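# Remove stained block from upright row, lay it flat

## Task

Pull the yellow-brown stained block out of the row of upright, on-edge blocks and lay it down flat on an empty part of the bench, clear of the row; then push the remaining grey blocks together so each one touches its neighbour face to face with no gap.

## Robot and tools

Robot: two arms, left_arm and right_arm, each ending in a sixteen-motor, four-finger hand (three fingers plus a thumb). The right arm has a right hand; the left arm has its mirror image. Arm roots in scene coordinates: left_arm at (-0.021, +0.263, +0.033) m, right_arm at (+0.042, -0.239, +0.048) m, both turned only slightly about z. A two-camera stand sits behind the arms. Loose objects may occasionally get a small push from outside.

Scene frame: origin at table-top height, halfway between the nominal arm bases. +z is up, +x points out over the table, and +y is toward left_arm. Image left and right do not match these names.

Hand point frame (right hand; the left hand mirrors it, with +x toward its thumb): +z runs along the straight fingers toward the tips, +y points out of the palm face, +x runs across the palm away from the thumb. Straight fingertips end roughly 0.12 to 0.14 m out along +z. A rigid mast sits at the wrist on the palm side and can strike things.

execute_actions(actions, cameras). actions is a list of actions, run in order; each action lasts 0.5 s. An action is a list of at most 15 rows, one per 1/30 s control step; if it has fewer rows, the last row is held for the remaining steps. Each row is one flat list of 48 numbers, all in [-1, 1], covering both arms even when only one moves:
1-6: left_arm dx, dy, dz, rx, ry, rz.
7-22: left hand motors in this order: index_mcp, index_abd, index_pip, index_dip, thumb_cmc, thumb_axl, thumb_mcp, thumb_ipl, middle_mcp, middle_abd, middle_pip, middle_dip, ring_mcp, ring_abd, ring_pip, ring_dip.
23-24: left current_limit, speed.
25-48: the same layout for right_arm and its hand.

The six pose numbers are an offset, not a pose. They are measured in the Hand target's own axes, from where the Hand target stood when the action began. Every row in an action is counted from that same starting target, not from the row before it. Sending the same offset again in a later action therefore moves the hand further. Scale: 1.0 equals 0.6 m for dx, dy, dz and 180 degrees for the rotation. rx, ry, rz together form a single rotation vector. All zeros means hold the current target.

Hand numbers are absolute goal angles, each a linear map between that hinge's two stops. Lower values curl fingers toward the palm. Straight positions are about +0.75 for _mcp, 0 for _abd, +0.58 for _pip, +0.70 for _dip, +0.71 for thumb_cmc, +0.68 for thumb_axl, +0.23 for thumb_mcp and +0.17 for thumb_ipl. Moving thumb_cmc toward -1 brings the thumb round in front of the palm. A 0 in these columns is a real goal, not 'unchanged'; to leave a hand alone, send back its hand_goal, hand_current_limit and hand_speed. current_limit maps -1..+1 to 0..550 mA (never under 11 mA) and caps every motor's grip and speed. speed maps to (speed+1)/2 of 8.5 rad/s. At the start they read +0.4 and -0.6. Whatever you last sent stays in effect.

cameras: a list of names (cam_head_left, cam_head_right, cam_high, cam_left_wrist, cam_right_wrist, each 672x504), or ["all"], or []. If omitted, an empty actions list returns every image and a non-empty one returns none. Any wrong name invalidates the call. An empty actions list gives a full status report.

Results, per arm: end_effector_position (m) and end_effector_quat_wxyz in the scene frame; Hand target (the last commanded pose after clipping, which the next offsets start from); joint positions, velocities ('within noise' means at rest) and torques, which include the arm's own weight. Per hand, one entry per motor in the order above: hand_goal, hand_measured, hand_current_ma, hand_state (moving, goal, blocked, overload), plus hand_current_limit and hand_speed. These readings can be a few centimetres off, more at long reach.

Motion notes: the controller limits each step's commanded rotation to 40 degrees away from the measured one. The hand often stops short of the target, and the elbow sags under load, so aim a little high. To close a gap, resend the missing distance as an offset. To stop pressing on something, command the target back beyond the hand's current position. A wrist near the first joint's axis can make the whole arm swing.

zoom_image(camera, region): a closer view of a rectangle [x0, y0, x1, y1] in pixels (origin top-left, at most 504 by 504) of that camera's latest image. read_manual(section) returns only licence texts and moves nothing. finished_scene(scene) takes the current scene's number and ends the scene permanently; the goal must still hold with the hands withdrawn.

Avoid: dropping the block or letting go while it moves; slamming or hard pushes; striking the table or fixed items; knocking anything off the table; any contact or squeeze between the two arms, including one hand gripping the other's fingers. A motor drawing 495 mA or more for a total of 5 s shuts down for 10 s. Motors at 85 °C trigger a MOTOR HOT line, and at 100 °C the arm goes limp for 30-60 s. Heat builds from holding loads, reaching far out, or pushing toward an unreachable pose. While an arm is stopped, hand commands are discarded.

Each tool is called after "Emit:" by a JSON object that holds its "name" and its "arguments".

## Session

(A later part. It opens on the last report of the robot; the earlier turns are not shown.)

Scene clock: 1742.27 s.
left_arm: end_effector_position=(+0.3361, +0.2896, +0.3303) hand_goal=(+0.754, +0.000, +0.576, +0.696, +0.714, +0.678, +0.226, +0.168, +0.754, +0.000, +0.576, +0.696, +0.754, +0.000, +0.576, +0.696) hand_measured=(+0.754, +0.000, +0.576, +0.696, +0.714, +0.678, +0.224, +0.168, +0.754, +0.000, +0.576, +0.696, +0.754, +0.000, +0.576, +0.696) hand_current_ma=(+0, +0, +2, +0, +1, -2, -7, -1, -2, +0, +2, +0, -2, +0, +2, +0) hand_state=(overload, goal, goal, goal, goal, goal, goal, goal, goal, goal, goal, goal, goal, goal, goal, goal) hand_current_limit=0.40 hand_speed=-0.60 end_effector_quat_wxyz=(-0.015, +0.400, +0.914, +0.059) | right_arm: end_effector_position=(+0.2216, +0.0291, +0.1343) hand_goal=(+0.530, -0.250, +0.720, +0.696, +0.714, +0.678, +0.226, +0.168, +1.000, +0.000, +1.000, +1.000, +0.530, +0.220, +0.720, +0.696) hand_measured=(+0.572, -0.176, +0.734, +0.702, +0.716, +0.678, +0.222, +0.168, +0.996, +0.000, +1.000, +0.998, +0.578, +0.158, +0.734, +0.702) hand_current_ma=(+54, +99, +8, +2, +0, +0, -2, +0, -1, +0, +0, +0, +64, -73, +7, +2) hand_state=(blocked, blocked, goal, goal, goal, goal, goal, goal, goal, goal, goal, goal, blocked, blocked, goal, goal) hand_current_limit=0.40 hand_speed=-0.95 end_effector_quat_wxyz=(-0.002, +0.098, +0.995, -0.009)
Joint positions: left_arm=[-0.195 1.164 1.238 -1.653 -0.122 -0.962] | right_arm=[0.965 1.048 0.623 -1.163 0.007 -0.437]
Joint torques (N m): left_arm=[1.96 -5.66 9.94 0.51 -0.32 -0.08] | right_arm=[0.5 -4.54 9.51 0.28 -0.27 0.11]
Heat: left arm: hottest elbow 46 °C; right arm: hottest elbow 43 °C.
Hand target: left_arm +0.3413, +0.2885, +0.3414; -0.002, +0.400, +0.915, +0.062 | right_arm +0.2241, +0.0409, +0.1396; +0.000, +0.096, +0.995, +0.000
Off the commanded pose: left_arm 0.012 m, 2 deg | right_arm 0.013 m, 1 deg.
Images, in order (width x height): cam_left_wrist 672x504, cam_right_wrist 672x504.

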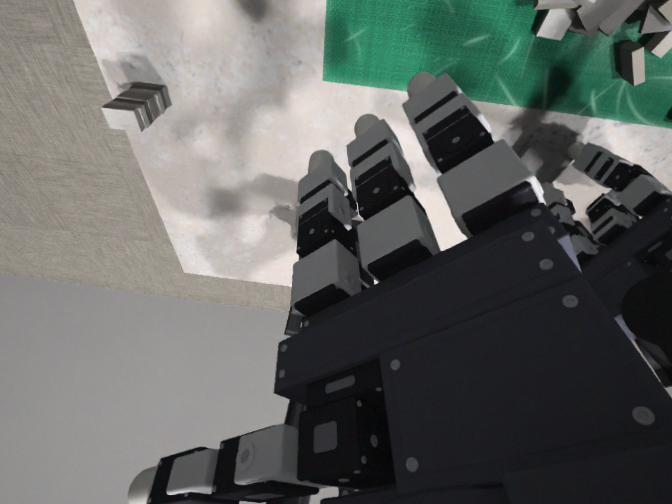

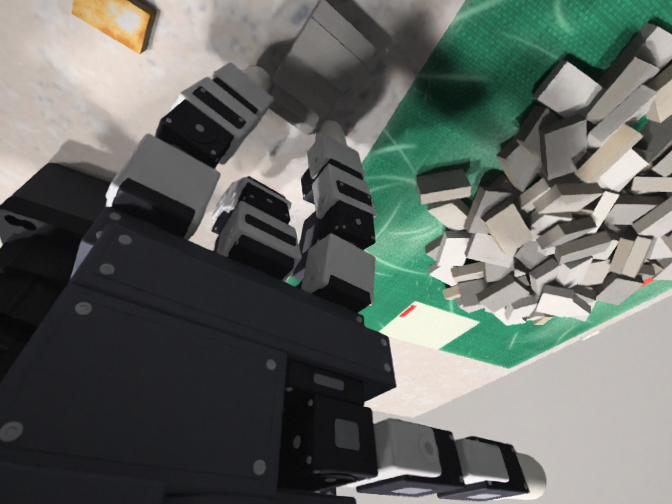

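Emit:
{"name": "execute_actions", "arguments": {"actions": [[[0,0,0,0,0,0,0.754,0,0.576,0.696,0.714,0.678,0.226,0.168,0.754,0,0.576,0.696,0.754,0,0.576,0.696,0.4,-0.6,0,-0.012,-0.003,0,0,0,0.56,-0.19,0.72,0.696,0.714,0.678,0.226,0.168,1,0,1,1,0.565,0.165,0.72,0.696,0.4,-0.95]],[[0,0,0,0,0,0,0.754,0,0.576,0.696,0.714,0.678,0.226,0.168,0.754,0,0.576,0.696,0.754,0,0.576,0.696,0.4,-0.6,0,0,0,0,0,0,0.57,-0.05,0.72,0.696,0.714,0.678,0.226,0.168,1,0,1,1,0.57,0.05,0.72,0.696,0.4,-0.93]],[[0,0,0,0,0,0,0.754,0,0.576,0.696,0.714,0.678,0.226,0.168,0.754,0,0.576,0.696,0.754,0,0.576,0.696,0.4,-0.6,0,0,0,0,0,0,0.57,-0.05,0.72,0.696,0.714,0.678,0.226,0.168,1,0,1,1,0.57,0.05,0.72,0.696,0.4,-0.93]]], "cameras": ["cam_right_wrist","cam_left_wrist"]}}

Emit:
{"name": "zoom_image", "arguments": {"camera": "cam_right_wrist", "region": [240, 20, 350, 130]}}

Emit:
{"name": "zoom_image", "arguments": {"camera": "cam_left_wrist", "region": [525, 130, 595, 190]}}

Scene clock: 1759.63 s.
left_arm: end_effector_position=(+0.3361, +0.2896, +0.3303) hand_goal=(+0.754, +0.000, +0.576, +0.696, +0.714, +0.678, +0.226, +0.168, +0.754, +0.000, +0.576, +0.696, +0.754, +0.000, +0.576, +0.696) hand_measured=(+0.754, +0.000, +0.576, +0.696, +0.714, +0.678, +0.224, +0.168, +0.754, +0.000, +0.576, +0.696, +0.754, +0.000, +0.576, +0.696) hand_current_ma=(+0, +0, +2, +0, +1, -2, -7, -1, -2, +0, +2, +0, -2, +0, +2, +0) hand_state=(overload, goal, goal, goal, goal, goal, goal, goal, goal, goal, goal, goal, goal, goal, goal, goal) hand_current_limit=0.40 hand_speed=-0.60 end_effector_quat_wxyz=(-0.015, +0.400, +0.914, +0.059) | right_arm: end_effector_position=(+0.2208, +0.0294, +0.1343) hand_goal=(+0.570, -0.050, +0.720, +0.696, +0.714, +0.678, +0.226, +0.168, +1.000, +0.000, +1.000, +1.000, +0.570, +0.050, +0.720, +0.696) hand_measured=(+0.574, -0.052, +0.722, +0.698, +0.716, +0.678, +0.222, +0.168, +0.996, +0.000, +1.000, +0.998, +0.574, +0.054, +0.722, +0.700) hand_current_ma=(+1, +0, +0, +0, +0, +0, -2, +0, -1, +0, +0, +0, +1, +1, +0, +1) hand_state=(goal, goal, goal, goal, goal, goal, goal, goal, goal, goal, goal, goal, goal, goal, goal, goal) hand_current_limit=0.40 hand_speed=-0.93 end_effector_quat_wxyz=(-0.004, +0.098, +0.995, -0.008)
Joint positions: left_arm=[-0.195 1.164 1.238 -1.653 -0.122 -0.962] | right_arm=[0.965 1.048 0.623 -1.163 0.002 -0.437]
Joint torques (N m): left_arm=[2.08 -5.66 9.98 0.55 -0.33 -0.08] | right_arm=[-0.5 -6.89 8.77 -0.17 -0.1 -0.04]
Heat: left arm: hottest elbow 46 °C; right arm: hottest elbow 43 °C.
Hand target: left_arm +0.3413, +0.2885, +0.3414; -0.002, +0.400, +0.915, +0.062 | right_arm +0.2227, +0.0338, +0.1414; +0.000, +0.096, +0.995, +0.000
Off the commanded pose: left_arm 0.012 m, 2 deg | right_arm 0.009 m, 1 deg.
Images, in order (width x height): cam_left_wrist 672x504, cam_right_wrist 672x504.

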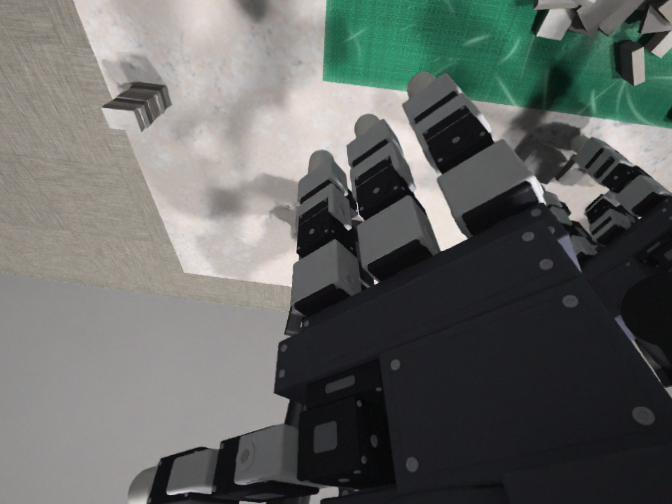

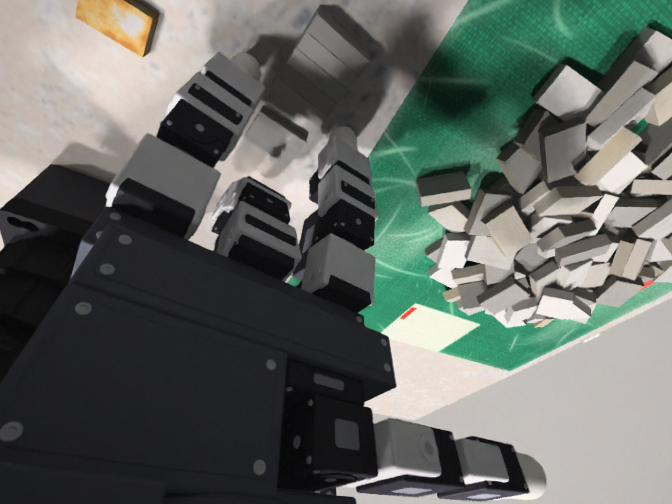

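Scaled by 4.582 from the camera's 672x504 image, which has a finer 960x720 frame.

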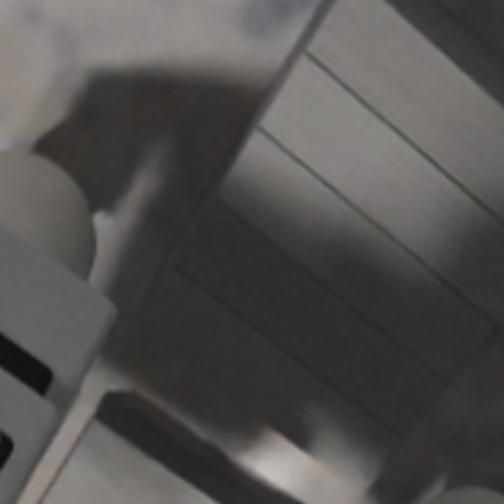

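Scaled by 7.200 from the camera's 672x504 image, which has a finer 960x720 frame.

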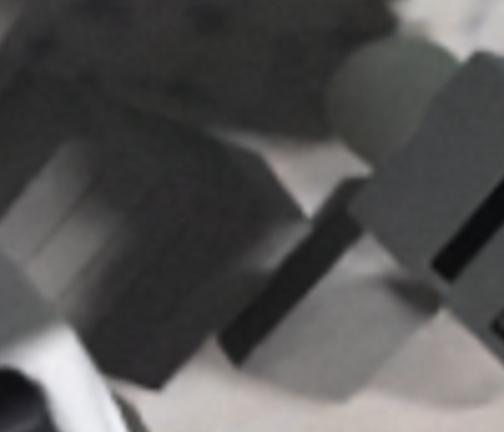

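Emit:
{"name": "execute_actions", "arguments": {"actions": [[[0,0,0,0,0,0,0.754,0,0.576,0.696,0.714,0.678,0.226,0.168,0.754,0,0.576,0.696,0.754,0,0.576,0.696,0.4,-0.6,0,0,-0.04,0,0,0,0.57,-0.05,0.72,0.696,0.714,0.678,0.226,0.168,1,0,1,1,0.57,0.05,0.72,0.696,0.4,-0.93],[0,0,0,0,0,0,0.754,0,0.576,0.696,0.714,0.678,0.226,0.168,0.754,0,0.576,0.696,0.754,0,0.576,0.696,0.4,-0.6,0,0,-0.08,0,0,0,0.57,-0.05,0.72,0.696,0.714,0.678,0.226,0.168,1,0,1,1,0.57,0.05,0.72,0.696,0.4,-0.93]],[[0,0,0,0,0,0,0.754,0,0.576,0.696,0.714,0.678,0.226,0.168,0.754,0,0.576,0.696,0.754,0,0.576,0.696,0.4,-0.6,0,-0.02,0,0,0,0,0.754,-0.05,0.576,0.696,0.714,0.678,0.226,0.168,1,0,1,1,0.754,0.05,0.576,0.696,0.4,-0.9]]], "cameras": ["cam_right_wrist","cam_left_wrist","cam_head_left","cam_head_right"]}}

Emit:
{"name": "zoom_image", "arguments": {"camera": "cam_right_wrist", "region": [210, 0, 370, 140]}}

Emit:
{"name": "zoom_image", "arguments": {"camera": "cam_left_wrist", "region": [510, 120, 610, 200]}}

Scene clock: 1823.80 s.
left_arm: end_effector_position=(+0.3361, +0.2896, +0.3303) hand_goal=(+0.754, +0.000, +0.576, +0.696, +0.714, +0.678, +0.226, +0.168, +0.754, +0.000, +0.576, +0.696, +0.754, +0.000, +0.576, +0.696) hand_measured=(+0.754, +0.000, +0.576, +0.696, +0.714, +0.678, +0.224, +0.168, +0.754, +0.000, +0.576, +0.696, +0.754, +0.000, +0.576, +0.696) hand_current_ma=(+0, +0, +2, +0, +1, -2, -7, -1, -2, +0, +2, +0, -2, +0, +2, +0) hand_state=(overload, goal, goal, goal, goal, goal, goal, goal, goal, goal, goal, goal, goal, goal, goal, goal) hand_current_limit=0.40 hand_speed=-0.60 end_effector_quat_wxyz=(-0.015, +0.400, +0.914, +0.059) | right_arm: end_effector_position=(+0.2183, +0.0215, +0.1825) hand_goal=(+0.754, -0.050, +0.576, +0.696, +0.714, +0.678, +0.226, +0.168, +1.000, +0.000, +1.000, +1.000, +0.754, +0.050, +0.576, +0.696) hand_measured=(+0.748, -0.052, +0.578, +0.698, +0.714, +0.678, +0.222, +0.168, +0.994, +0.000, +1.000, +0.998, +0.748, +0.052, +0.578, +0.700) hand_current_ma=(-1, +0, +0, +0, +0, +0, -2, +0, -2, +0, +0, +0, -2, +0, +0, +1) hand_state=(goal, goal, goal, goal, goal, goal, goal, goal, goal, goal, goal, goal, goal, goal, goal, goal) hand_current_limit=0.40 hand_speed=-0.90 end_effector_quat_wxyz=(-0.002, +0.097, +0.995, -0.004)
Joint positions: left_arm=[-0.195 1.164 1.238 -1.653 -0.122 -0.962] | right_arm=[0.952 0.959 0.702 -1.321 0.001 -0.454]
Joint torques (N m): left_arm=[2.02 -5.71 9.94 0.55 -0.33 -0.09] | right_arm=[-1.14 -5.77 9.46 -0.54 -0.04 -0.11]
Heat: left arm: hottest elbow 46 °C; right arm: hottest elbow 42 °C.
Hand target: left_arm +0.3413, +0.2885, +0.3414; -0.002, +0.400, +0.915, +0.062 | right_arm +0.2205, +0.0220, +0.1894; +0.000, +0.096, +0.995, +0.000
Off the commanded pose: left_arm 0.012 m, 2 deg | right_arm 0.007 m, 1 deg.
Images, in order (width x height): cam_head_left 672x504, cam_head_right 672x504, cam_left_wrist 672x504, cam_right_wrist 672x504.

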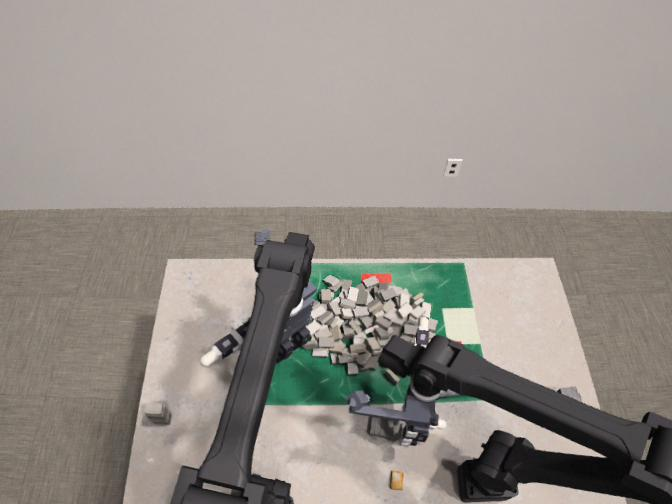

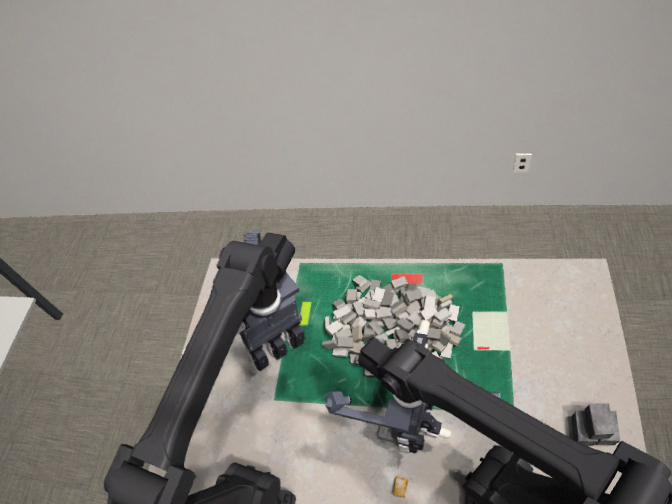

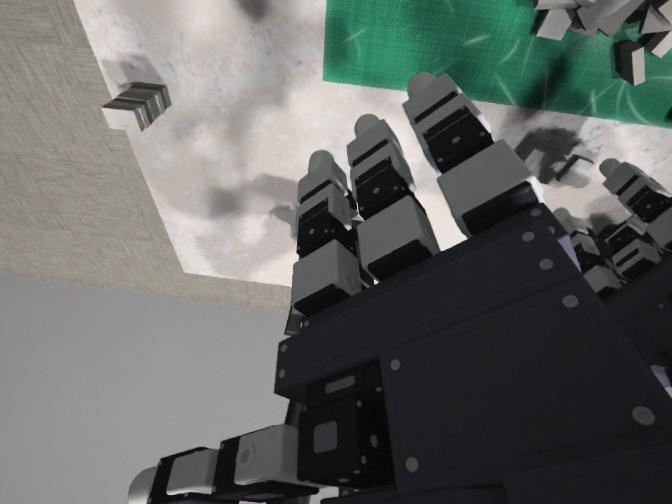

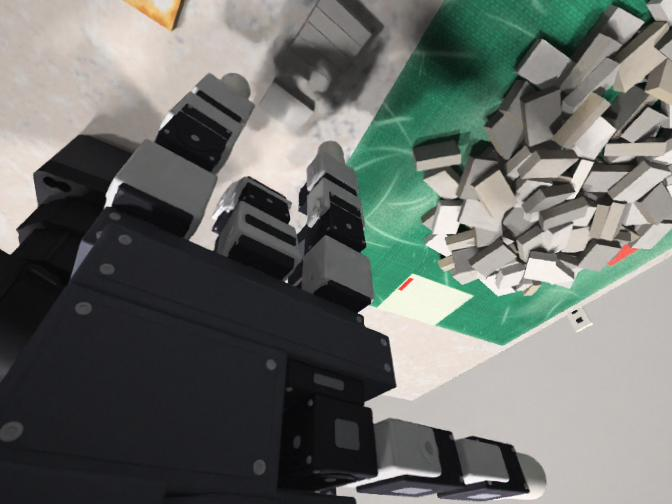

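Scaled by 3.150 from the camera's 672x504 image, which has a finer 960x720 frame.

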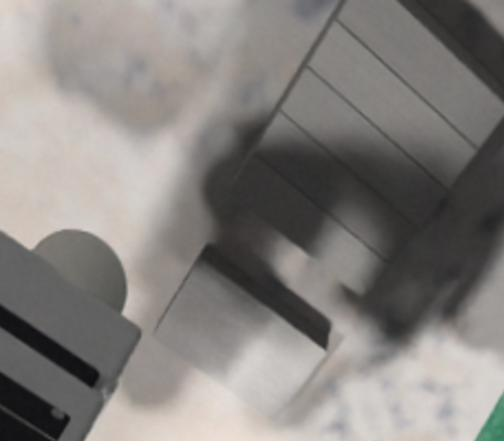

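Scaled by 5.040 from the camera's 672x504 image, which has a finer 960x720 frame.

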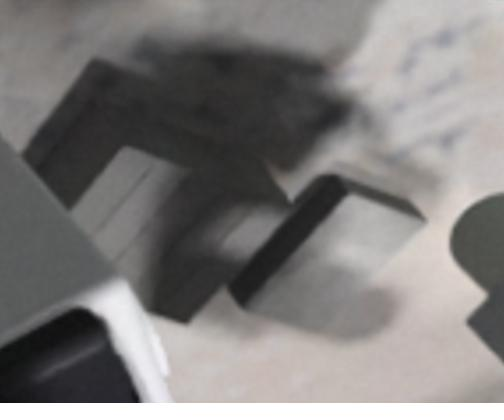

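Emit:
{"name": "execute_actions", "arguments": {"actions": [[[0,0,0,0,0,0,0.754,0,0.576,0.696,0.714,0.678,0.226,0.168,0.754,0,0.576,0.696,0.754,0,0.576,0.696,0.4,-0.6,-0.0028,-0.007,0.03,0,0,0,0.754,-0.05,0.576,0.696,0.714,0.678,0.226,0.168,1,0,1,1,0.754,0.05,0.576,0.696,0.4,-0.9]],[[0,0,0,0,0,0,0.754,0,0.576,0.696,0.714,0.678,0.226,0.168,0.754,0,0.576,0.696,0.754,0,0.576,0.696,0.4,-0.6,0,0,0.035,0,0,0,0.754,-0.05,0.576,0.696,0.714,0.678,0.226,0.168,1,0,1,1,0.754,0.05,0.576,0.696,0.4,-0.9]],[[0,0,0,0,0,0,0.754,0,0.576,0.696,0.714,0.678,0.226,0.168,0.754,0,0.576,0.696,0.754,0,0.576,0.696,0.4,-0.6,0,0,0.0315,0,0,0,0.754,-0.05,0.576,0.696,0.714,0.678,0.226,0.168,1,0,1,1,0.754,0.05,0.576,0.696,0.4,-0.9]]], "cameras": ["cam_right_wrist","cam_left_wrist"]}}

Emit:
{"name": "zoom_image", "arguments": {"camera": "cam_right_wrist", "region": [200, 40, 360, 160]}}

Emit:
{"name": "zoom_image", "arguments": {"camera": "cam_left_wrist", "region": [510, 120, 610, 200]}}

Scene clock: 1894.10 s.
left_arm: end_effector_position=(+0.3361, +0.2896, +0.3303) hand_goal=(+0.754, +0.000, +0.576, +0.696, +0.714, +0.678, +0.226, +0.168, +0.754, +0.000, +0.576, +0.696, +0.754, +0.000, +0.576, +0.696) hand_measured=(+0.754, +0.000, +0.576, +0.696, +0.714, +0.678, +0.224, +0.168, +0.754, +0.000, +0.576, +0.696, +0.754, +0.000, +0.576, +0.696) hand_current_ma=(+0, +0, +2, +0, +1, -2, -7, -1, -2, +0, +2, +0, -2, +0, +2, +0) hand_state=(overload, goal, goal, goal, goal, goal, goal, goal, goal, goal, goal, goal, goal, goal, goal, goal) hand_current_limit=0.40 hand_speed=-0.60 end_effector_quat_wxyz=(-0.015, +0.400, +0.914, +0.059) | right_arm: end_effector_position=(+0.2190, +0.0170, +0.1341) hand_goal=(+0.754, -0.050, +0.576, +0.696, +0.714, +0.678, +0.226, +0.168, +1.000, +0.000, +1.000, +1.000, +0.754, +0.050, +0.576, +0.696) hand_measured=(+0.752, -0.052, +0.578, +0.698, +0.714, +0.678, +0.222, +0.168, +0.996, +0.000, +1.000, +0.998, +0.752, +0.052, +0.578, +0.700) hand_current_ma=(+0, +0, +0, +0, +0, +0, -2, +0, -1, +0, +0, +0, +0, +0, +0, +1) hand_state=(goal, goal, goal, goal, goal, goal, goal, goal, goal, goal, goal, goal, goal, goal, goal, goal) hand_current_limit=0.40 hand_speed=-0.90 end_effector_quat_wxyz=(+0.000, +0.096, +0.995, +0.000)
Joint positions: left_arm=[-0.195 1.164 1.238 -1.653 -0.122 -0.962] | right_arm=[0.936 0.999 0.588 -1.16 0 -0.469]
Joint torques (N m): left_arm=[1.96 -5.71 9.92 0.57 -0.33 -0.08] | right_arm=[-1.14 -4.31 7.83 0.28 -0.04 -0.1]
Heat: left arm: hottest elbow 46 °C; right arm: hottest elbow 43 °C.
Hand target: left_arm +0.3413, +0.2885, +0.3414; -0.002, +0.400, +0.915, +0.062 | right_arm +0.2212, +0.0176, +0.1315; +0.000, +0.096, +0.995, +0.000
Off the commanded pose: left_arm 0.012 m, 2 deg | right_arm 0.003 m, 0 deg.
Images, in order (width x height): cam_left_wrist 672x504, cam_right_wrist 672x504.

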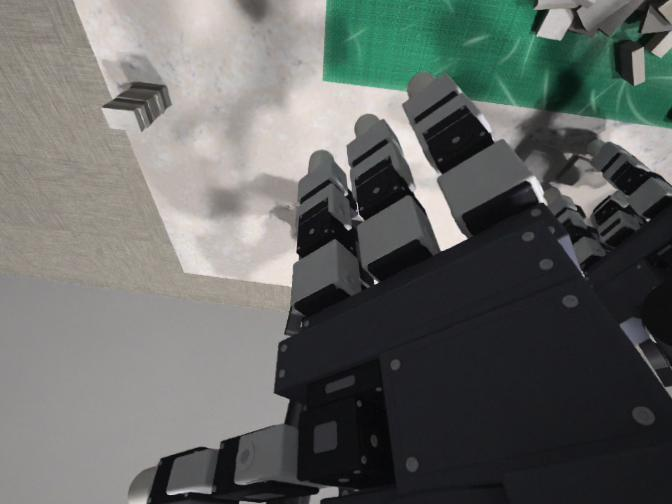

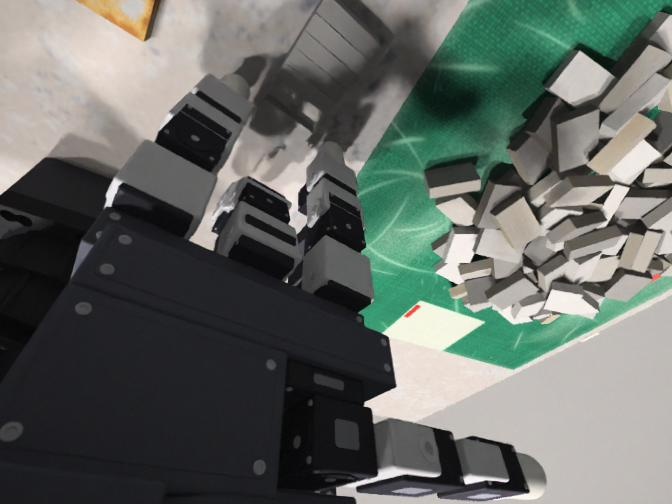

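Scaled by 3.150 from the camera's 672x504 image, which has a finer 960x720 frame.

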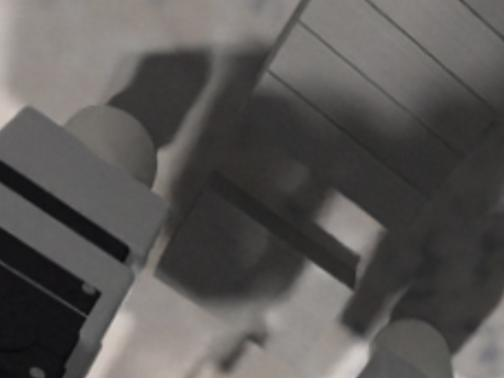

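Scaled by 5.040 from the camera's 672x504 image, which has a finer 960x720 frame.

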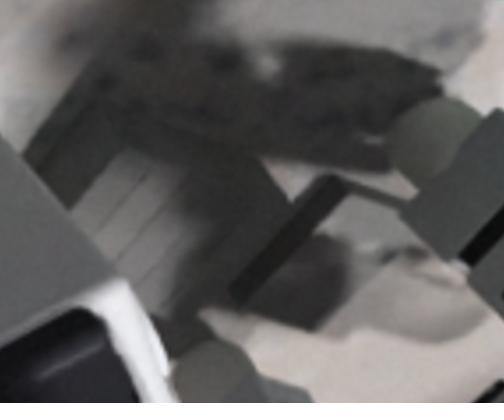

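Emit:
{"name": "execute_actions", "arguments": {"actions": [[[0,0,0,0,0,0,0.754,0,0.576,0.696,0.714,0.678,0.226,0.168,0.754,0,0.576,0.696,0.754,0,0.576,0.696,0.4,-0.6,0,0,0,0,0,0,0.754,-0.25,0.576,0.696,0.714,0.678,0.226,0.168,1,0,1,1,0.754,0.25,0.576,0.696,0.4,-0.93]],[[0,0,0,0,0,0,0.754,0,0.576,0.696,0.714,0.678,0.226,0.168,0.754,0,0.576,0.696,0.754,0,0.576,0.696,0.4,-0.6,0,0,0,0,0,0,0.754,-0.38,0.576,0.696,0.714,0.678,0.226,0.168,1,0,1,1,0.754,0.36,0.576,0.696,0.4,-0.93]],[[0,0,0,0,0,0,0.754,0,0.576,0.696,0.714,0.678,0.226,0.168,0.754,0,0.576,0.696,0.754,0,0.576,0.696,0.4,-0.6,0,0,0,0,0,0,0.754,-0.4,0.576,0.696,0.714,0.678,0.226,0.168,1,0,1,1,0.754,0.37,0.576,0.696,0.4,-0.93]]], "cameras": ["cam_right_wrist","cam_left_wrist"]}}

Emit:
{"name": "zoom_image", "arguments": {"camera": "cam_right_wrist", "region": [200, 40, 360, 160]}}

Emit:
{"name": "zoom_image", "arguments": {"camera": "cam_left_wrist", "region": [510, 120, 610, 200]}}

Scene clock: 1908.57 s.
left_arm: end_effector_position=(+0.3361, +0.2896, +0.3303) hand_goal=(+0.754, +0.000, +0.576, +0.696, +0.714, +0.678, +0.226, +0.168, +0.754, +0.000, +0.576, +0.696, +0.754, +0.000, +0.576, +0.696) hand_measured=(+0.754, +0.000, +0.576, +0.696, +0.714, +0.678, +0.224, +0.168, +0.754, +0.000, +0.576, +0.696, +0.754, +0.000, +0.576, +0.696) hand_current_ma=(+0, +0, +2, +0, +1, -2, -7, -1, -2, +0, +2, +0, -2, +0, +2, +0) hand_state=(overload, goal, goal, goal, goal, goal, goal, goal, goal, goal, goal, goal, goal, goal, goal, goal) hand_current_limit=0.40 hand_speed=-0.60 end_effector_quat_wxyz=(-0.015, +0.400, +0.914, +0.059) | right_arm: end_effector_position=(+0.2190, +0.0170, +0.1341) hand_goal=(+0.754, -0.400, +0.576, +0.696, +0.714, +0.678, +0.226, +0.168, +1.000, +0.000, +1.000, +1.000, +0.754, +0.370, +0.576, +0.696) hand_measured=(+0.752, -0.200, +0.578, +0.698, +0.714, +0.678, +0.222, +0.168, +0.996, +0.000, +1.000, +0.998, +0.752, +0.178, +0.578, +0.698) hand_current_ma=(+0, +385, +0, +0, +0, +0, -2, +0, -1, +0, +0, +0, +0, -385, +0, +0) hand_state=(goal, blocked, goal, goal, goal, goal, goal, goal, goal, goal, goal, goal, goal, blocked, goal, goal) hand_current_limit=0.40 hand_speed=-0.93 end_effector_quat_wxyz=(+0.000, +0.096, +0.995, +0.000)
Joint positions: left_arm=[-0.195 1.164 1.238 -1.653 -0.122 -0.962] | right_arm=[0.936 0.999 0.588 -1.16 0 -0.469]
Joint torques (N m): left_arm=[2.02 -5.66 9.94 0.54 -0.33 -0.08] | right_arm=[-1.2 -4.31 7.83 0.25 -0.03 -0.09]
Heat: left arm: hottest elbow 46 °C; right arm: hottest elbow 43 °C.
Hand target: left_arm +0.3413, +0.2885, +0.3414; -0.002, +0.400, +0.915, +0.062 | right_arm +0.2212, +0.0176, +0.1315; +0.000, +0.096, +0.995, +0.000
Off the commanded pose: left_arm 0.012 m, 2 deg | right_arm 0.004 m, 0 deg.
Images, in order (width x height): cam_left_wrist 672x504, cam_right_wrist 672x504.

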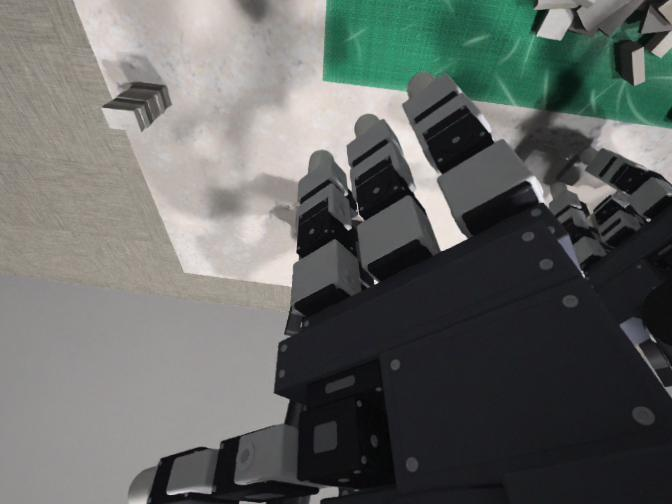

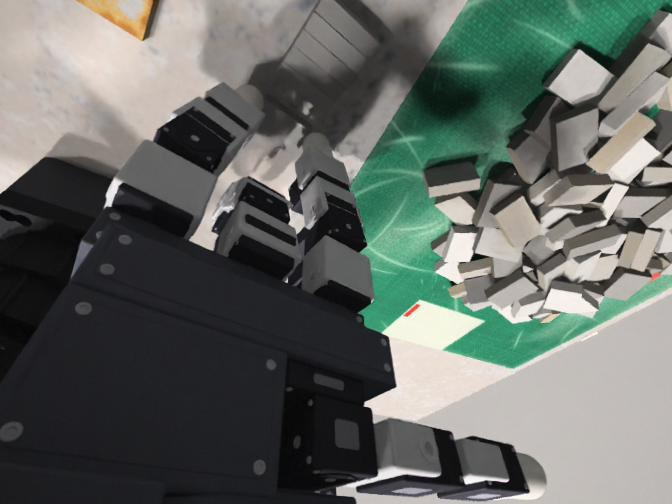

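Scaled by 3.150 from the camera's 672x504 image, which has a finer 960x720 frame.

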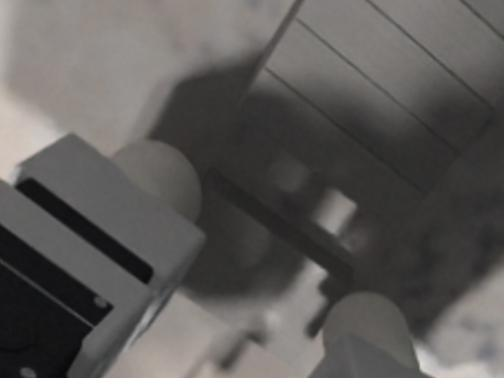

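Scaled by 5.040 from the camera's 672x504 image, which has a finer 960x720 frame.

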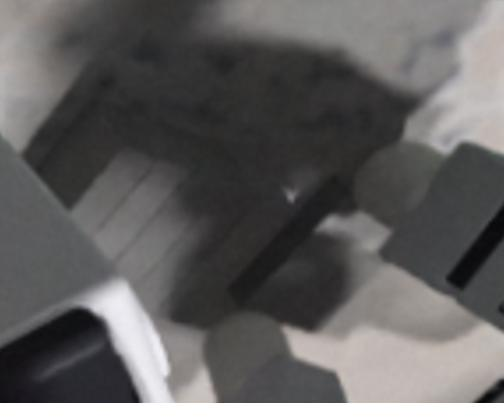

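Emit:
{"name": "execute_actions", "arguments": {"actions": [[[0,0,0,0,0,0,0.754,0,0.576,0.696,0.714,0.678,0.226,0.168,0.754,0,0.576,0.696,0.754,0,0.576,0.696,0.4,-0.6,0,0,0,0,0,0,0.754,-0.14,0.576,0.696,0.714,0.678,0.226,0.168,1,0,1,1,0.754,0.12,0.576,0.696,0.4,-0.9]],[[0,0,0,0,0,0,0.754,0,0.576,0.696,0.714,0.678,0.226,0.168,0.754,0,0.576,0.696,0.754,0,0.576,0.696,0.4,-0.6,0,-0.003,0.008,0,0,0,0.754,-0.14,0.576,0.696,0.714,0.678,0.226,0.168,1,0,1,1,0.754,0.12,0.576,0.696,0.4,-0.9]],[[0,0,0,0,0,0,0.754,0,0.576,0.696,0.714,0.678,0.226,0.168,0.754,0,0.576,0.696,0.754,0,0.576,0.696,0.4,-0.6,0,0,0,0,0,0,0.754,-0.14,0.576,0.696,0.714,0.678,0.226,0.168,1,0,1,1,0.754,0.12,0.576,0.696,0.4,-0.9]]], "cameras": []}}

Scene clock: 1921.27 s.
left_arm: end_effector_position=(+0.3361, +0.2896, +0.3303) hand_goal=(+0.754, +0.000, +0.576, +0.696, +0.714, +0.678, +0.226, +0.168, +0.754, +0.000, +0.576, +0.696, +0.754, +0.000, +0.576, +0.696) hand_measured=(+0.754, +0.000, +0.576, +0.696, +0.714, +0.678, +0.224, +0.168, +0.754, +0.000, +0.576, +0.696, +0.754, +0.000, +0.576, +0.696) hand_current_ma=(+0, +0, +2, +0, +1, -2, -7, -1, -2, +0, +2, +0, -2, +0, +2, +0) hand_state=(overload, goal, goal, goal, goal, goal, goal, goal, goal, goal, goal, goal, goal, goal, goal, goal) hand_current_limit=0.40 hand_speed=-0.60 end_effector_quat_wxyz=(-0.015, +0.400, +0.914, +0.059) | right_arm: end_effector_position=(+0.2195, +0.0169, +0.1317) hand_goal=(+0.754, -0.140, +0.576, +0.696, +0.714, +0.678, +0.226, +0.168, +1.000, +0.000, +1.000, +1.000, +0.754, +0.120, +0.576, +0.696) hand_measured=(+0.752, -0.142, +0.578, +0.698, +0.714, +0.678, +0.222, +0.168, +0.996, +0.000, +1.000, +0.998, +0.752, +0.124, +0.578, +0.698) hand_current_ma=(+0, +0, +0, +0, +0, +0, -2, +0, -1, +0, +0, +0, +0, +0, +0, +0) hand_state=(goal, goal, goal, goal, goal, goal, goal, goal, goal, goal, goal, goal, goal, goal, goal, goal) hand_current_limit=0.40 hand_speed=-0.90 end_effector_quat_wxyz=(+0.002, +0.096, +0.995, +0.003)
Joint positions: left_arm=[-0.195 1.164 1.238 -1.653 -0.122 -0.962] | right_arm=[0.934 0.999 0.58 -1.146 0 -0.472]
Joint torques (N m): left_arm=[2.08 -5.77 9.95 0.55 -0.33 -0.08] | right_arm=[-1.14 -4.19 7.5 0.27 -0.03 -0.1]
Heat: left arm: hottest elbow 46 °C; right arm: hottest elbow 43 °C.
Hand target: left_arm +0.3413, +0.2885, +0.3414; -0.002, +0.400, +0.915, +0.062 | right_arm +0.2210, +0.0158, +0.1268; +0.000, +0.096, +0.995, +0.000
Off the commanded pose: left_arm 0.012 m, 2 deg | right_arm 0.005 m, 0 deg.
No camera images: "cameras" was empty.

Emit:
{"name": "execute_actions", "arguments": {"actions": [[[0,0,0,0,0,0,0.754,0,0.576,0.696,0.714,0.678,0.226,0.168,0.754,0,0.576,0.696,0.754,0,0.576,0.696,0.4,-0.6,0,-0.003,0.006,0,0,0,0.754,-0.14,0.576,0.696,0.714,0.678,0.226,0.168,1,0,1,1,0.754,0.12,0.576,0.696,0.4,-0.9]],[[0,0,0,0,0,0,0.754,0,0.576,0.696,0.714,0.678,0.226,0.168,0.754,0,0.576,0.696,0.754,0,0.576,0.696,0.4,-0.6,0,0,0,0,0,0,0.754,-0.14,0.576,0.696,0.714,0.678,0.226,0.168,1,0,1,1,0.754,0.12,0.576,0.696,0.4,-0.9]]], "cameras": ["cam_right_wrist"]}}

Emit:
{"name": "zoom_image", "arguments": {"camera": "cam_right_wrist", "region": [200, 40, 360, 160]}}

Scene clock: 1931.33 s.
left_arm: end_effector_position=(+0.3361, +0.2896, +0.3303) hand_goal=(+0.754, +0.000, +0.576, +0.696, +0.714, +0.678, +0.226, +0.168, +0.754, +0.000, +0.576, +0.696, +0.754, +0.000, +0.576, +0.696) hand_measured=(+0.754, +0.000, +0.576, +0.696, +0.714, +0.678, +0.224, +0.168, +0.754, +0.000, +0.576, +0.696, +0.754, +0.000, +0.576, +0.696) hand_current_ma=(+0, +0, +2, +0, +1, -2, -7, -1, -2, +0, +2, +0, -2, +0, +2, +0) hand_state=(overload, goal, goal, goal, goal, goal, goal, goal, goal, goal, goal, goal, goal, goal, goal, goal) hand_current_limit=0.40 hand_speed=-0.60 end_effector_quat_wxyz=(-0.015, +0.400, +0.914, +0.059) | right_arm: end_effector_position=(+0.2203, +0.0167, +0.1306) hand_goal=(+0.754, -0.140, +0.576, +0.696, +0.714, +0.678, +0.226, +0.168, +1.000, +0.000, +1.000, +1.000, +0.754, +0.120, +0.576, +0.696) hand_measured=(+0.754, -0.146, +0.578, +0.698, +0.714, +0.678, +0.222, +0.168, +0.996, +0.000, +1.000, +0.998, +0.752, +0.122, +0.578, +0.698) hand_current_ma=(+0, -2, +0, +0, +0, +0, -2, +0, -1, +0, +0, +0, +0, +0, +0, +0) hand_state=(goal, goal, goal, goal, goal, goal, goal, goal, goal, goal, goal, goal, goal, goal, goal, goal) hand_current_limit=0.40 hand_speed=-0.90 end_effector_quat_wxyz=(+0.003, +0.096, +0.995, +0.004)
Joint positions: left_arm=[-0.195 1.164 1.238 -1.653 -0.122 -0.962] | right_arm=[0.931 0.999 0.576 -1.137 0 -0.475]
Joint torques (N m): left_arm=[2.02 -5.66 9.94 0.55 -0.32 -0.08] | right_arm=[-1.26 -4.07 7.05 0.36 -0.03 -0.1]
Heat: left arm: hottest elbow 46 °C; right arm: hottest elbow 43 °C.
Hand target: left_arm +0.3413, +0.2885, +0.3414; -0.002, +0.400, +0.915, +0.062 | right_arm +0.2206, +0.0141, +0.1231; +0.000, +0.096, +0.995, +0.000
Off the commanded pose: left_arm 0.012 m, 2 deg | right_arm 0.008 m, 1 deg.
Images, in order (width x height): cam_right_wrist 672x504.

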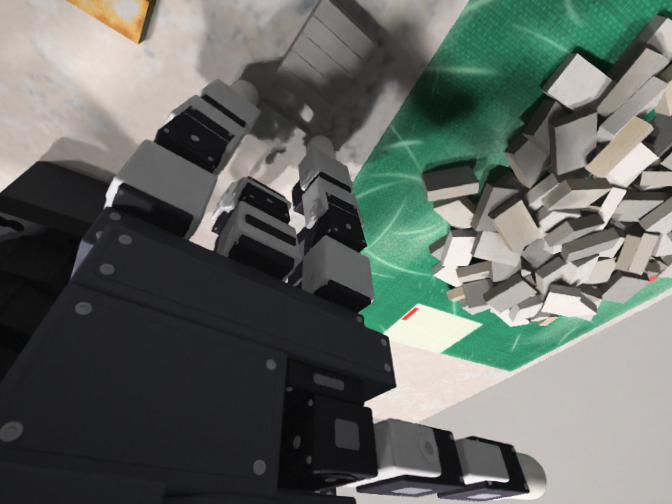

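Scaled by 3.150 from the camera's 672x504 image, which has a finer 960x720 frame.

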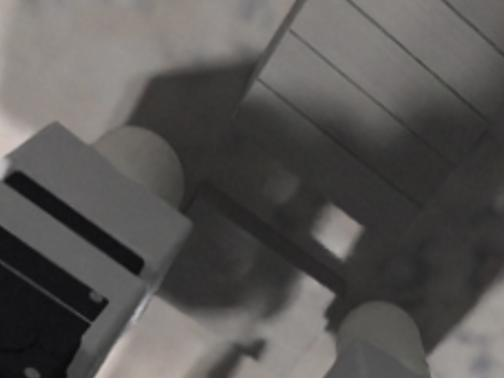

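Emit:
{"name": "execute_actions", "arguments": {"actions": [[[0,0,0,0,0,0,0.754,0,0.576,0.696,0.714,0.678,0.226,0.168,0.754,0,0.576,0.696,0.754,0,0.576,0.696,0.4,-0.6,0,0,0,0,0,0,0.754,-0.25,0.576,0.696,0.714,0.678,0.226,0.168,1,0,1,1,0.754,0.25,0.576,0.696,0.4,-0.93]],[[0,0,0,0,0,0,0.754,0,0.576,0.696,0.714,0.678,0.226,0.168,0.754,0,0.576,0.696,0.754,0,0.576,0.696,0.4,-0.6,0,0,0,0,0,0,0.754,-0.34,0.576,0.696,0.714,0.678,0.226,0.168,1,0,1,1,0.754,0.32,0.576,0.696,0.4,-0.93]]], "cameras": ["cam_right_wrist"]}}

Emit:
{"name": "zoom_image", "arguments": {"camera": "cam_right_wrist", "region": [200, 40, 360, 160]}}

Scene clock: 1941.90 s.
left_arm: end_effector_position=(+0.3361, +0.2896, +0.3303) hand_goal=(+0.754, +0.000, +0.576, +0.696, +0.714, +0.678, +0.226, +0.168, +0.754, +0.000, +0.576, +0.696, +0.754, +0.000, +0.576, +0.696) hand_measured=(+0.754, +0.000, +0.576, +0.696, +0.714, +0.678, +0.224, +0.168, +0.754, +0.000, +0.576, +0.696, +0.754, +0.000, +0.576, +0.696) hand_current_ma=(+0, +0, +2, +0, +1, -2, -7, -1, -2, +0, +2, +0, -2, +0, +2, +0) hand_state=(overload, goal, goal, goal, goal, goal, goal, goal, goal, goal, goal, goal, goal, goal, goal, goal) hand_current_limit=0.40 hand_speed=-0.60 end_effector_quat_wxyz=(-0.015, +0.400, +0.914, +0.059) | right_arm: end_effector_position=(+0.2205, +0.0170, +0.1306) hand_goal=(+0.754, -0.340, +0.576, +0.696, +0.714, +0.678, +0.226, +0.168, +1.000, +0.000, +1.000, +1.000, +0.754, +0.320, +0.576, +0.696) hand_measured=(+0.754, -0.188, +0.578, +0.698, +0.714, +0.678, +0.222, +0.168, +0.996, +0.000, +1.000, +0.998, +0.752, +0.154, +0.576, +0.698) hand_current_ma=(+0, +332, +0, +0, +0, +0, -2, +0, -1, +0, +0, +0, +0, -385, +0, +0) hand_state=(goal, blocked, goal, goal, goal, goal, goal, goal, goal, goal, goal, goal, goal, blocked, goal, goal) hand_current_limit=0.40 hand_speed=-0.93 end_effector_quat_wxyz=(+0.003, +0.096, +0.995, +0.005)
Joint positions: left_arm=[-0.195 1.164 1.238 -1.653 -0.122 -0.962] | right_arm=[0.931 0.999 0.575 -1.134 0 -0.475]
Joint torques (N m): left_arm=[2.02 -5.71 9.94 0.53 -0.32 -0.08] | right_arm=[-1.32 -4.19 7.08 0.25 -0.02 -0.1]
Heat: left arm: hottest elbow 46 °C; right arm: hottest elbow 43 °C.
Hand target: left_arm +0.3413, +0.2885, +0.3414; -0.002, +0.400, +0.915, +0.062 | right_arm +0.2206, +0.0141, +0.1232; +0.000, +0.096, +0.995, +0.001
Off the commanded pose: left_arm 0.012 m, 2 deg | right_arm 0.008 m, 1 deg.
Images, in order (width x height): cam_right_wrist 672x504.

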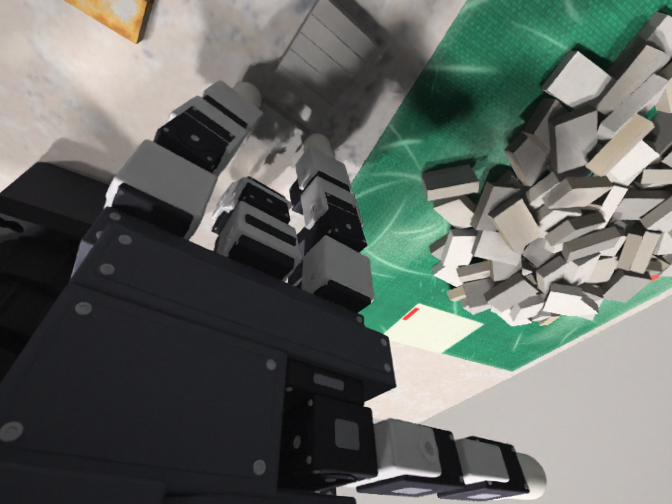

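Scaled by 3.150 from the camera's 672x504 image, which has a finer 960x720 frame.

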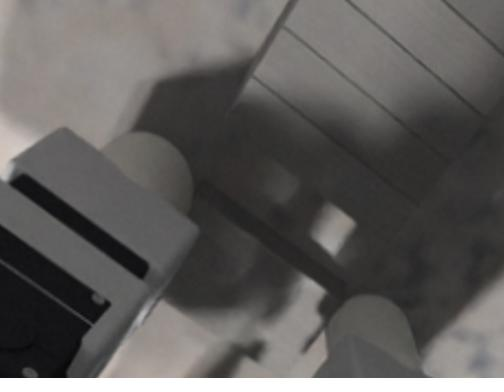

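Emit:
{"name": "execute_actions", "arguments": {"actions": [[[0,0,0,0,0,0,0.754,0,0.576,0.696,0.714,0.678,0.226,0.168,0.754,0,0.576,0.696,0.754,0,0.576,0.696,0.4,-0.6,0,-0.015,-0.009,0,0,0,0.754,-0.36,0.576,0.696,0.714,0.678,0.226,0.168,1,0,1,1,0.754,0.32,0.576,0.696,0.4,-0.93],[0,0,0,0,0,0,0.754,0,0.576,0.696,0.714,0.678,0.226,0.168,0.754,0,0.576,0.696,0.754,0,0.576,0.696,0.4,-0.6,0,-0.03,-0.012,0,0,0,0.754,-0.36,0.576,0.696,0.714,0.678,0.226,0.168,1,0,1,1,0.754,0.32,0.576,0.696,0.4,-0.93]],[[0,0,0,0,0,0,0.754,0,0.576,0.696,0.714,0.678,0.226,0.168,0.754,0,0.576,0.696,0.754,0,0.576,0.696,0.4,-0.6,0,-0.015,0,0,0,0,0.754,-0.36,0.576,0.696,0.714,0.678,0.226,0.168,1,0,1,1,0.754,0.32,0.576,0.696,0.4,-0.93],[0,0,0,0,0,0,0.754,0,0.576,0.696,0.714,0.678,0.226,0.168,0.754,0,0.576,0.696,0.754,0,0.576,0.696,0.4,-0.6,0,-0.03,0,0,0,0,0.754,-0.36,0.576,0.696,0.714,0.678,0.226,0.168,1,0,1,1,0.754,0.32,0.576,0.696,0.4,-0.93]]], "cameras": ["cam_right_wrist","cam_left_wrist"]}}

Emit:
{"name": "zoom_image", "arguments": {"camera": "cam_right_wrist", "region": [200, 40, 360, 160]}}

Emit:
{"name": "zoom_image", "arguments": {"camera": "cam_left_wrist", "region": [510, 120, 630, 220]}}

Scene clock: 1963.27 s.
left_arm: end_effector_position=(+0.3361, +0.2896, +0.3303) hand_goal=(+0.754, +0.000, +0.576, +0.696, +0.714, +0.678, +0.226, +0.168, +0.754, +0.000, +0.576, +0.696, +0.754, +0.000, +0.576, +0.696) hand_measured=(+0.754, +0.000, +0.576, +0.696, +0.714, +0.678, +0.224, +0.168, +0.754, +0.000, +0.576, +0.696, +0.754, +0.000, +0.576, +0.696) hand_current_ma=(+0, +0, +2, +0, +1, -2, -7, -1, -2, +0, +2, +0, -2, +0, +2, +0) hand_state=(overload, goal, goal, goal, goal, goal, goal, goal, goal, goal, goal, goal, goal, goal, goal, goal) hand_current_limit=0.40 hand_speed=-0.60 end_effector_quat_wxyz=(-0.015, +0.400, +0.914, +0.059) | right_arm: end_effector_position=(+0.2154, -0.0179, +0.1311) hand_goal=(+0.754, -0.360, +0.576, +0.696, +0.714, +0.678, +0.226, +0.168, +1.000, +0.000, +1.000, +1.000, +0.754, +0.320, +0.576, +0.696) hand_measured=(+0.752, -0.192, +0.576, +0.698, +0.714, +0.678, +0.222, +0.168, +0.996, +0.000, +1.000, +0.998, +0.746, +0.154, +0.572, +0.696) hand_current_ma=(+0, +385, +0, +0, +0, +0, -2, +0, -1, +0, +0, +0, -3, -385, -1, +0) hand_state=(goal, blocked, goal, goal, goal, goal, goal, goal, goal, goal, goal, goal, goal, blocked, goal, goal) hand_current_limit=0.40 hand_speed=-0.93 end_effector_quat_wxyz=(+0.002, +0.098, +0.995, +0.004)
Joint positions: left_arm=[-0.195 1.164 1.238 -1.653 -0.122 -0.962] | right_arm=[0.84 0.893 0.521 -1.19 -0.002 -0.563]
Joint torques (N m): left_arm=[2.14 -5.71 9.95 0.53 -0.33 -0.08] | right_arm=[-0.97 -4.13 7.97 -0.5 0.06 -0.11]
Heat: left arm: hottest elbow 46 °C; right arm: hottest elbow 43 °C.
Hand target: left_arm +0.3413, +0.2885, +0.3414; -0.002, +0.400, +0.915, +0.062 | right_arm +0.2137, -0.0213, +0.1302; +0.000, +0.096, +0.995, +0.000
Off the commanded pose: left_arm 0.012 m, 2 deg | right_arm 0.004 m, 1 deg.
Images, in order (width x height): cam_left_wrist 672x504, cam_right_wrist 672x504.

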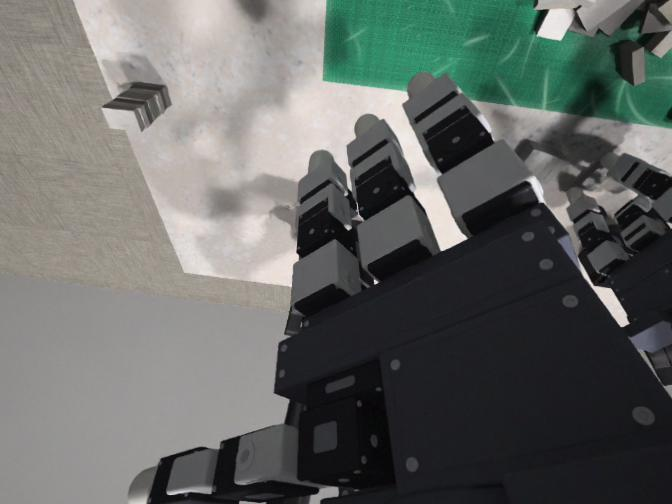

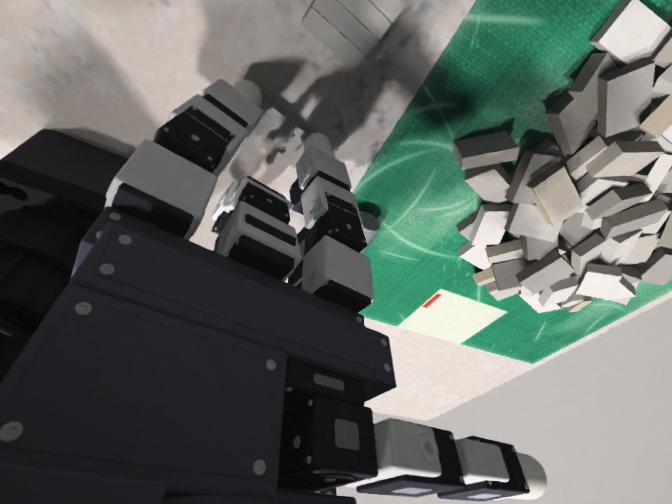

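Scaled by 3.150 from the camera's 672x504 image, which has a finer 960x720 frame.

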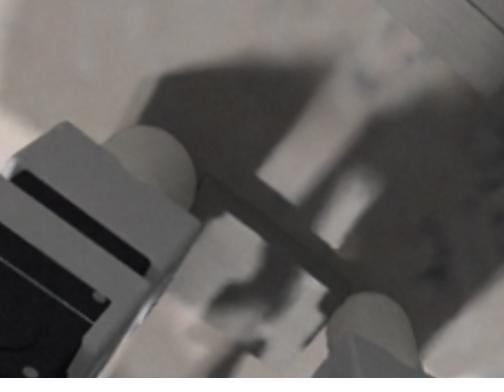

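Scaled by 4.200 from the camera's 672x504 image, which has a finer 960x720 frame.

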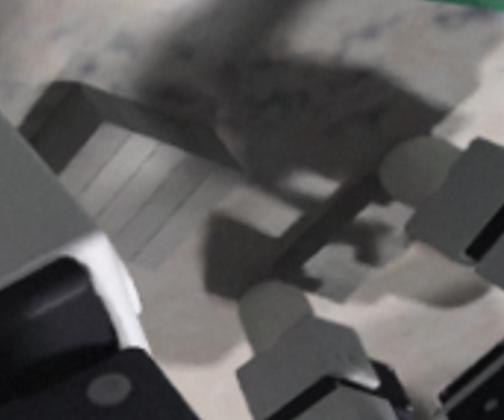

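Emit:
{"name": "execute_actions", "arguments": {"actions": [[[0,0,0,0,0,0,0.754,0,0.576,0.696,0.714,0.678,0.226,0.168,0.754,0,0.576,0.696,0.754,0,0.576,0.696,0.4,-0.6,0,0,0,0,0,0,1,-0.38,0.357,0.623,0.714,0.678,0.226,0.168,1,0,1,1,1,0.35,0.357,0.623,0.4,-0.92]],[[0,0,0,0,0,0,0.754,0,0.576,0.696,0.714,0.678,0.226,0.168,0.754,0,0.576,0.696,0.754,0,0.576,0.696,0.4,-0.6,0,0,0,0,0,0,1,-0.4,0.138,0.551,0.714,0.678,0.226,0.168,1,0,1,1,1,0.37,0.138,0.551,0.4,-0.92]],[[0,0,0,0,0,0,0.754,0,0.576,0.696,0.714,0.678,0.226,0.168,0.754,0,0.576,0.696,0.754,0,0.576,0.696,0.4,-0.6,0,0,0,0,0,0,1,-0.4,0.138,0.551,0.714,0.678,0.226,0.168,1,0,1,1,1,0.37,0.138,0.551,0.4,-0.92]]], "cameras": ["cam_right_wrist","cam_left_wrist"]}}

Emit:
{"name": "zoom_image", "arguments": {"camera": "cam_right_wrist", "region": [200, 40, 360, 160]}}

Emit:
{"name": "zoom_image", "arguments": {"camera": "cam_left_wrist", "region": [510, 120, 630, 220]}}

Scene clock: 1997.37 s.
left_arm: end_effector_position=(+0.3361, +0.2896, +0.3303) hand_goal=(+0.754, +0.000, +0.576, +0.696, +0.714, +0.678, +0.226, +0.168, +0.754, +0.000, +0.576, +0.696, +0.754, +0.000, +0.576, +0.696) hand_measured=(+0.754, +0.000, +0.576, +0.696, +0.714, +0.678, +0.224, +0.168, +0.754, +0.000, +0.576, +0.696, +0.754, +0.000, +0.576, +0.696) hand_current_ma=(+0, +0, +2, +0, +1, -2, -7, -1, -2, +0, +2, +0, -2, +0, +2, +0) hand_state=(overload, goal, goal, goal, goal, goal, goal, goal, goal, goal, goal, goal, goal, goal, goal, goal) hand_current_limit=0.40 hand_speed=-0.60 end_effector_quat_wxyz=(-0.015, +0.400, +0.914, +0.059) | right_arm: end_effector_position=(+0.2150, -0.0181, +0.1310) hand_goal=(+1.000, -0.400, +0.138, +0.552, +0.714, +0.678, +0.226, +0.168, +1.000, +0.000, +1.000, +1.000, +1.000, +0.370, +0.138, +0.552) hand_measured=(+0.998, -0.258, +0.132, +0.550, +0.714, +0.678, +0.222, +0.168, +0.996, +0.000, +1.000, +0.998, +0.998, +0.154, +0.138, +0.550) hand_current_ma=(+0, +297, -2, +0, +0, +0, -2, +0, -1, +0, +0, +0, +0, -385, +0, +0) hand_state=(goal, blocked, goal, goal, goal, goal, goal, goal, goal, goal, goal, goal, goal, blocked, goal, goal) hand_current_limit=0.40 hand_speed=-0.92 end_effector_quat_wxyz=(+0.001, +0.097, +0.995, +0.004)
Joint positions: left_arm=[-0.195 1.164 1.238 -1.653 -0.122 -0.962] | right_arm=[0.84 0.893 0.521 -1.191 -0.002 -0.564]
Joint torques (N m): left_arm=[2.02 -5.66 9.95 0.55 -0.33 -0.08] | right_arm=[-1.03 -4.01 7.9 -0.5 0.07 -0.1]
Heat: left arm: hottest elbow 46 °C; right arm: hottest elbow 42 °C.
Hand target: left_arm +0.3413, +0.2885, +0.3414; -0.002, +0.400, +0.915, +0.062 | right_arm +0.2137, -0.0213, +0.1302; +0.000, +0.096, +0.995, +0.000
Off the commanded pose: left_arm 0.012 m, 2 deg | right_arm 0.004 m, 0 deg.
Images, in order (width x height): cam_left_wrist 672x504, cam_right_wrist 672x504.

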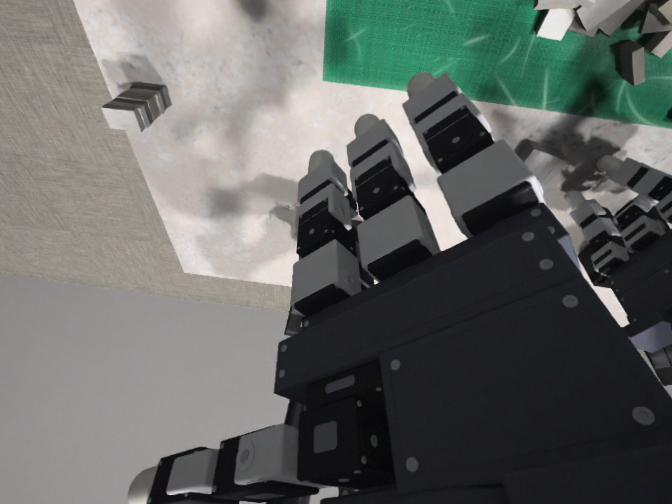

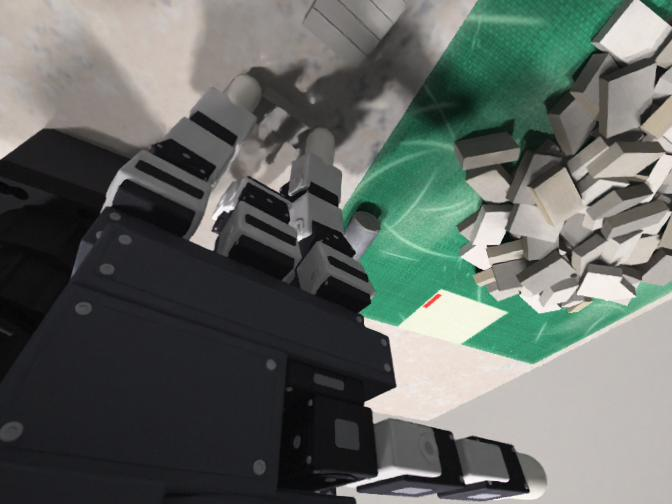

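Scaled by 3.150 from the camera's 672x504 image, which has a finer 960x720 frame.

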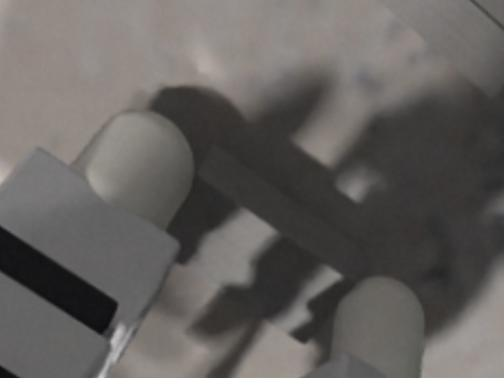

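Scaled by 4.200 from the camera's 672x504 image, which has a finer 960x720 frame.

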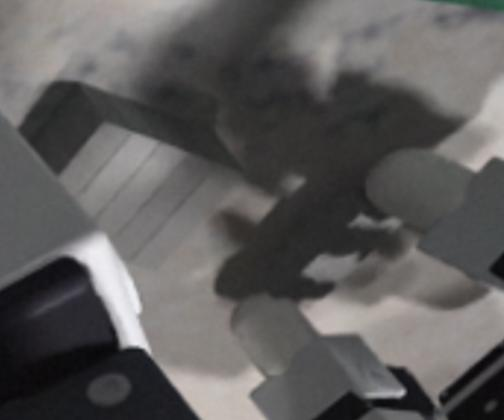

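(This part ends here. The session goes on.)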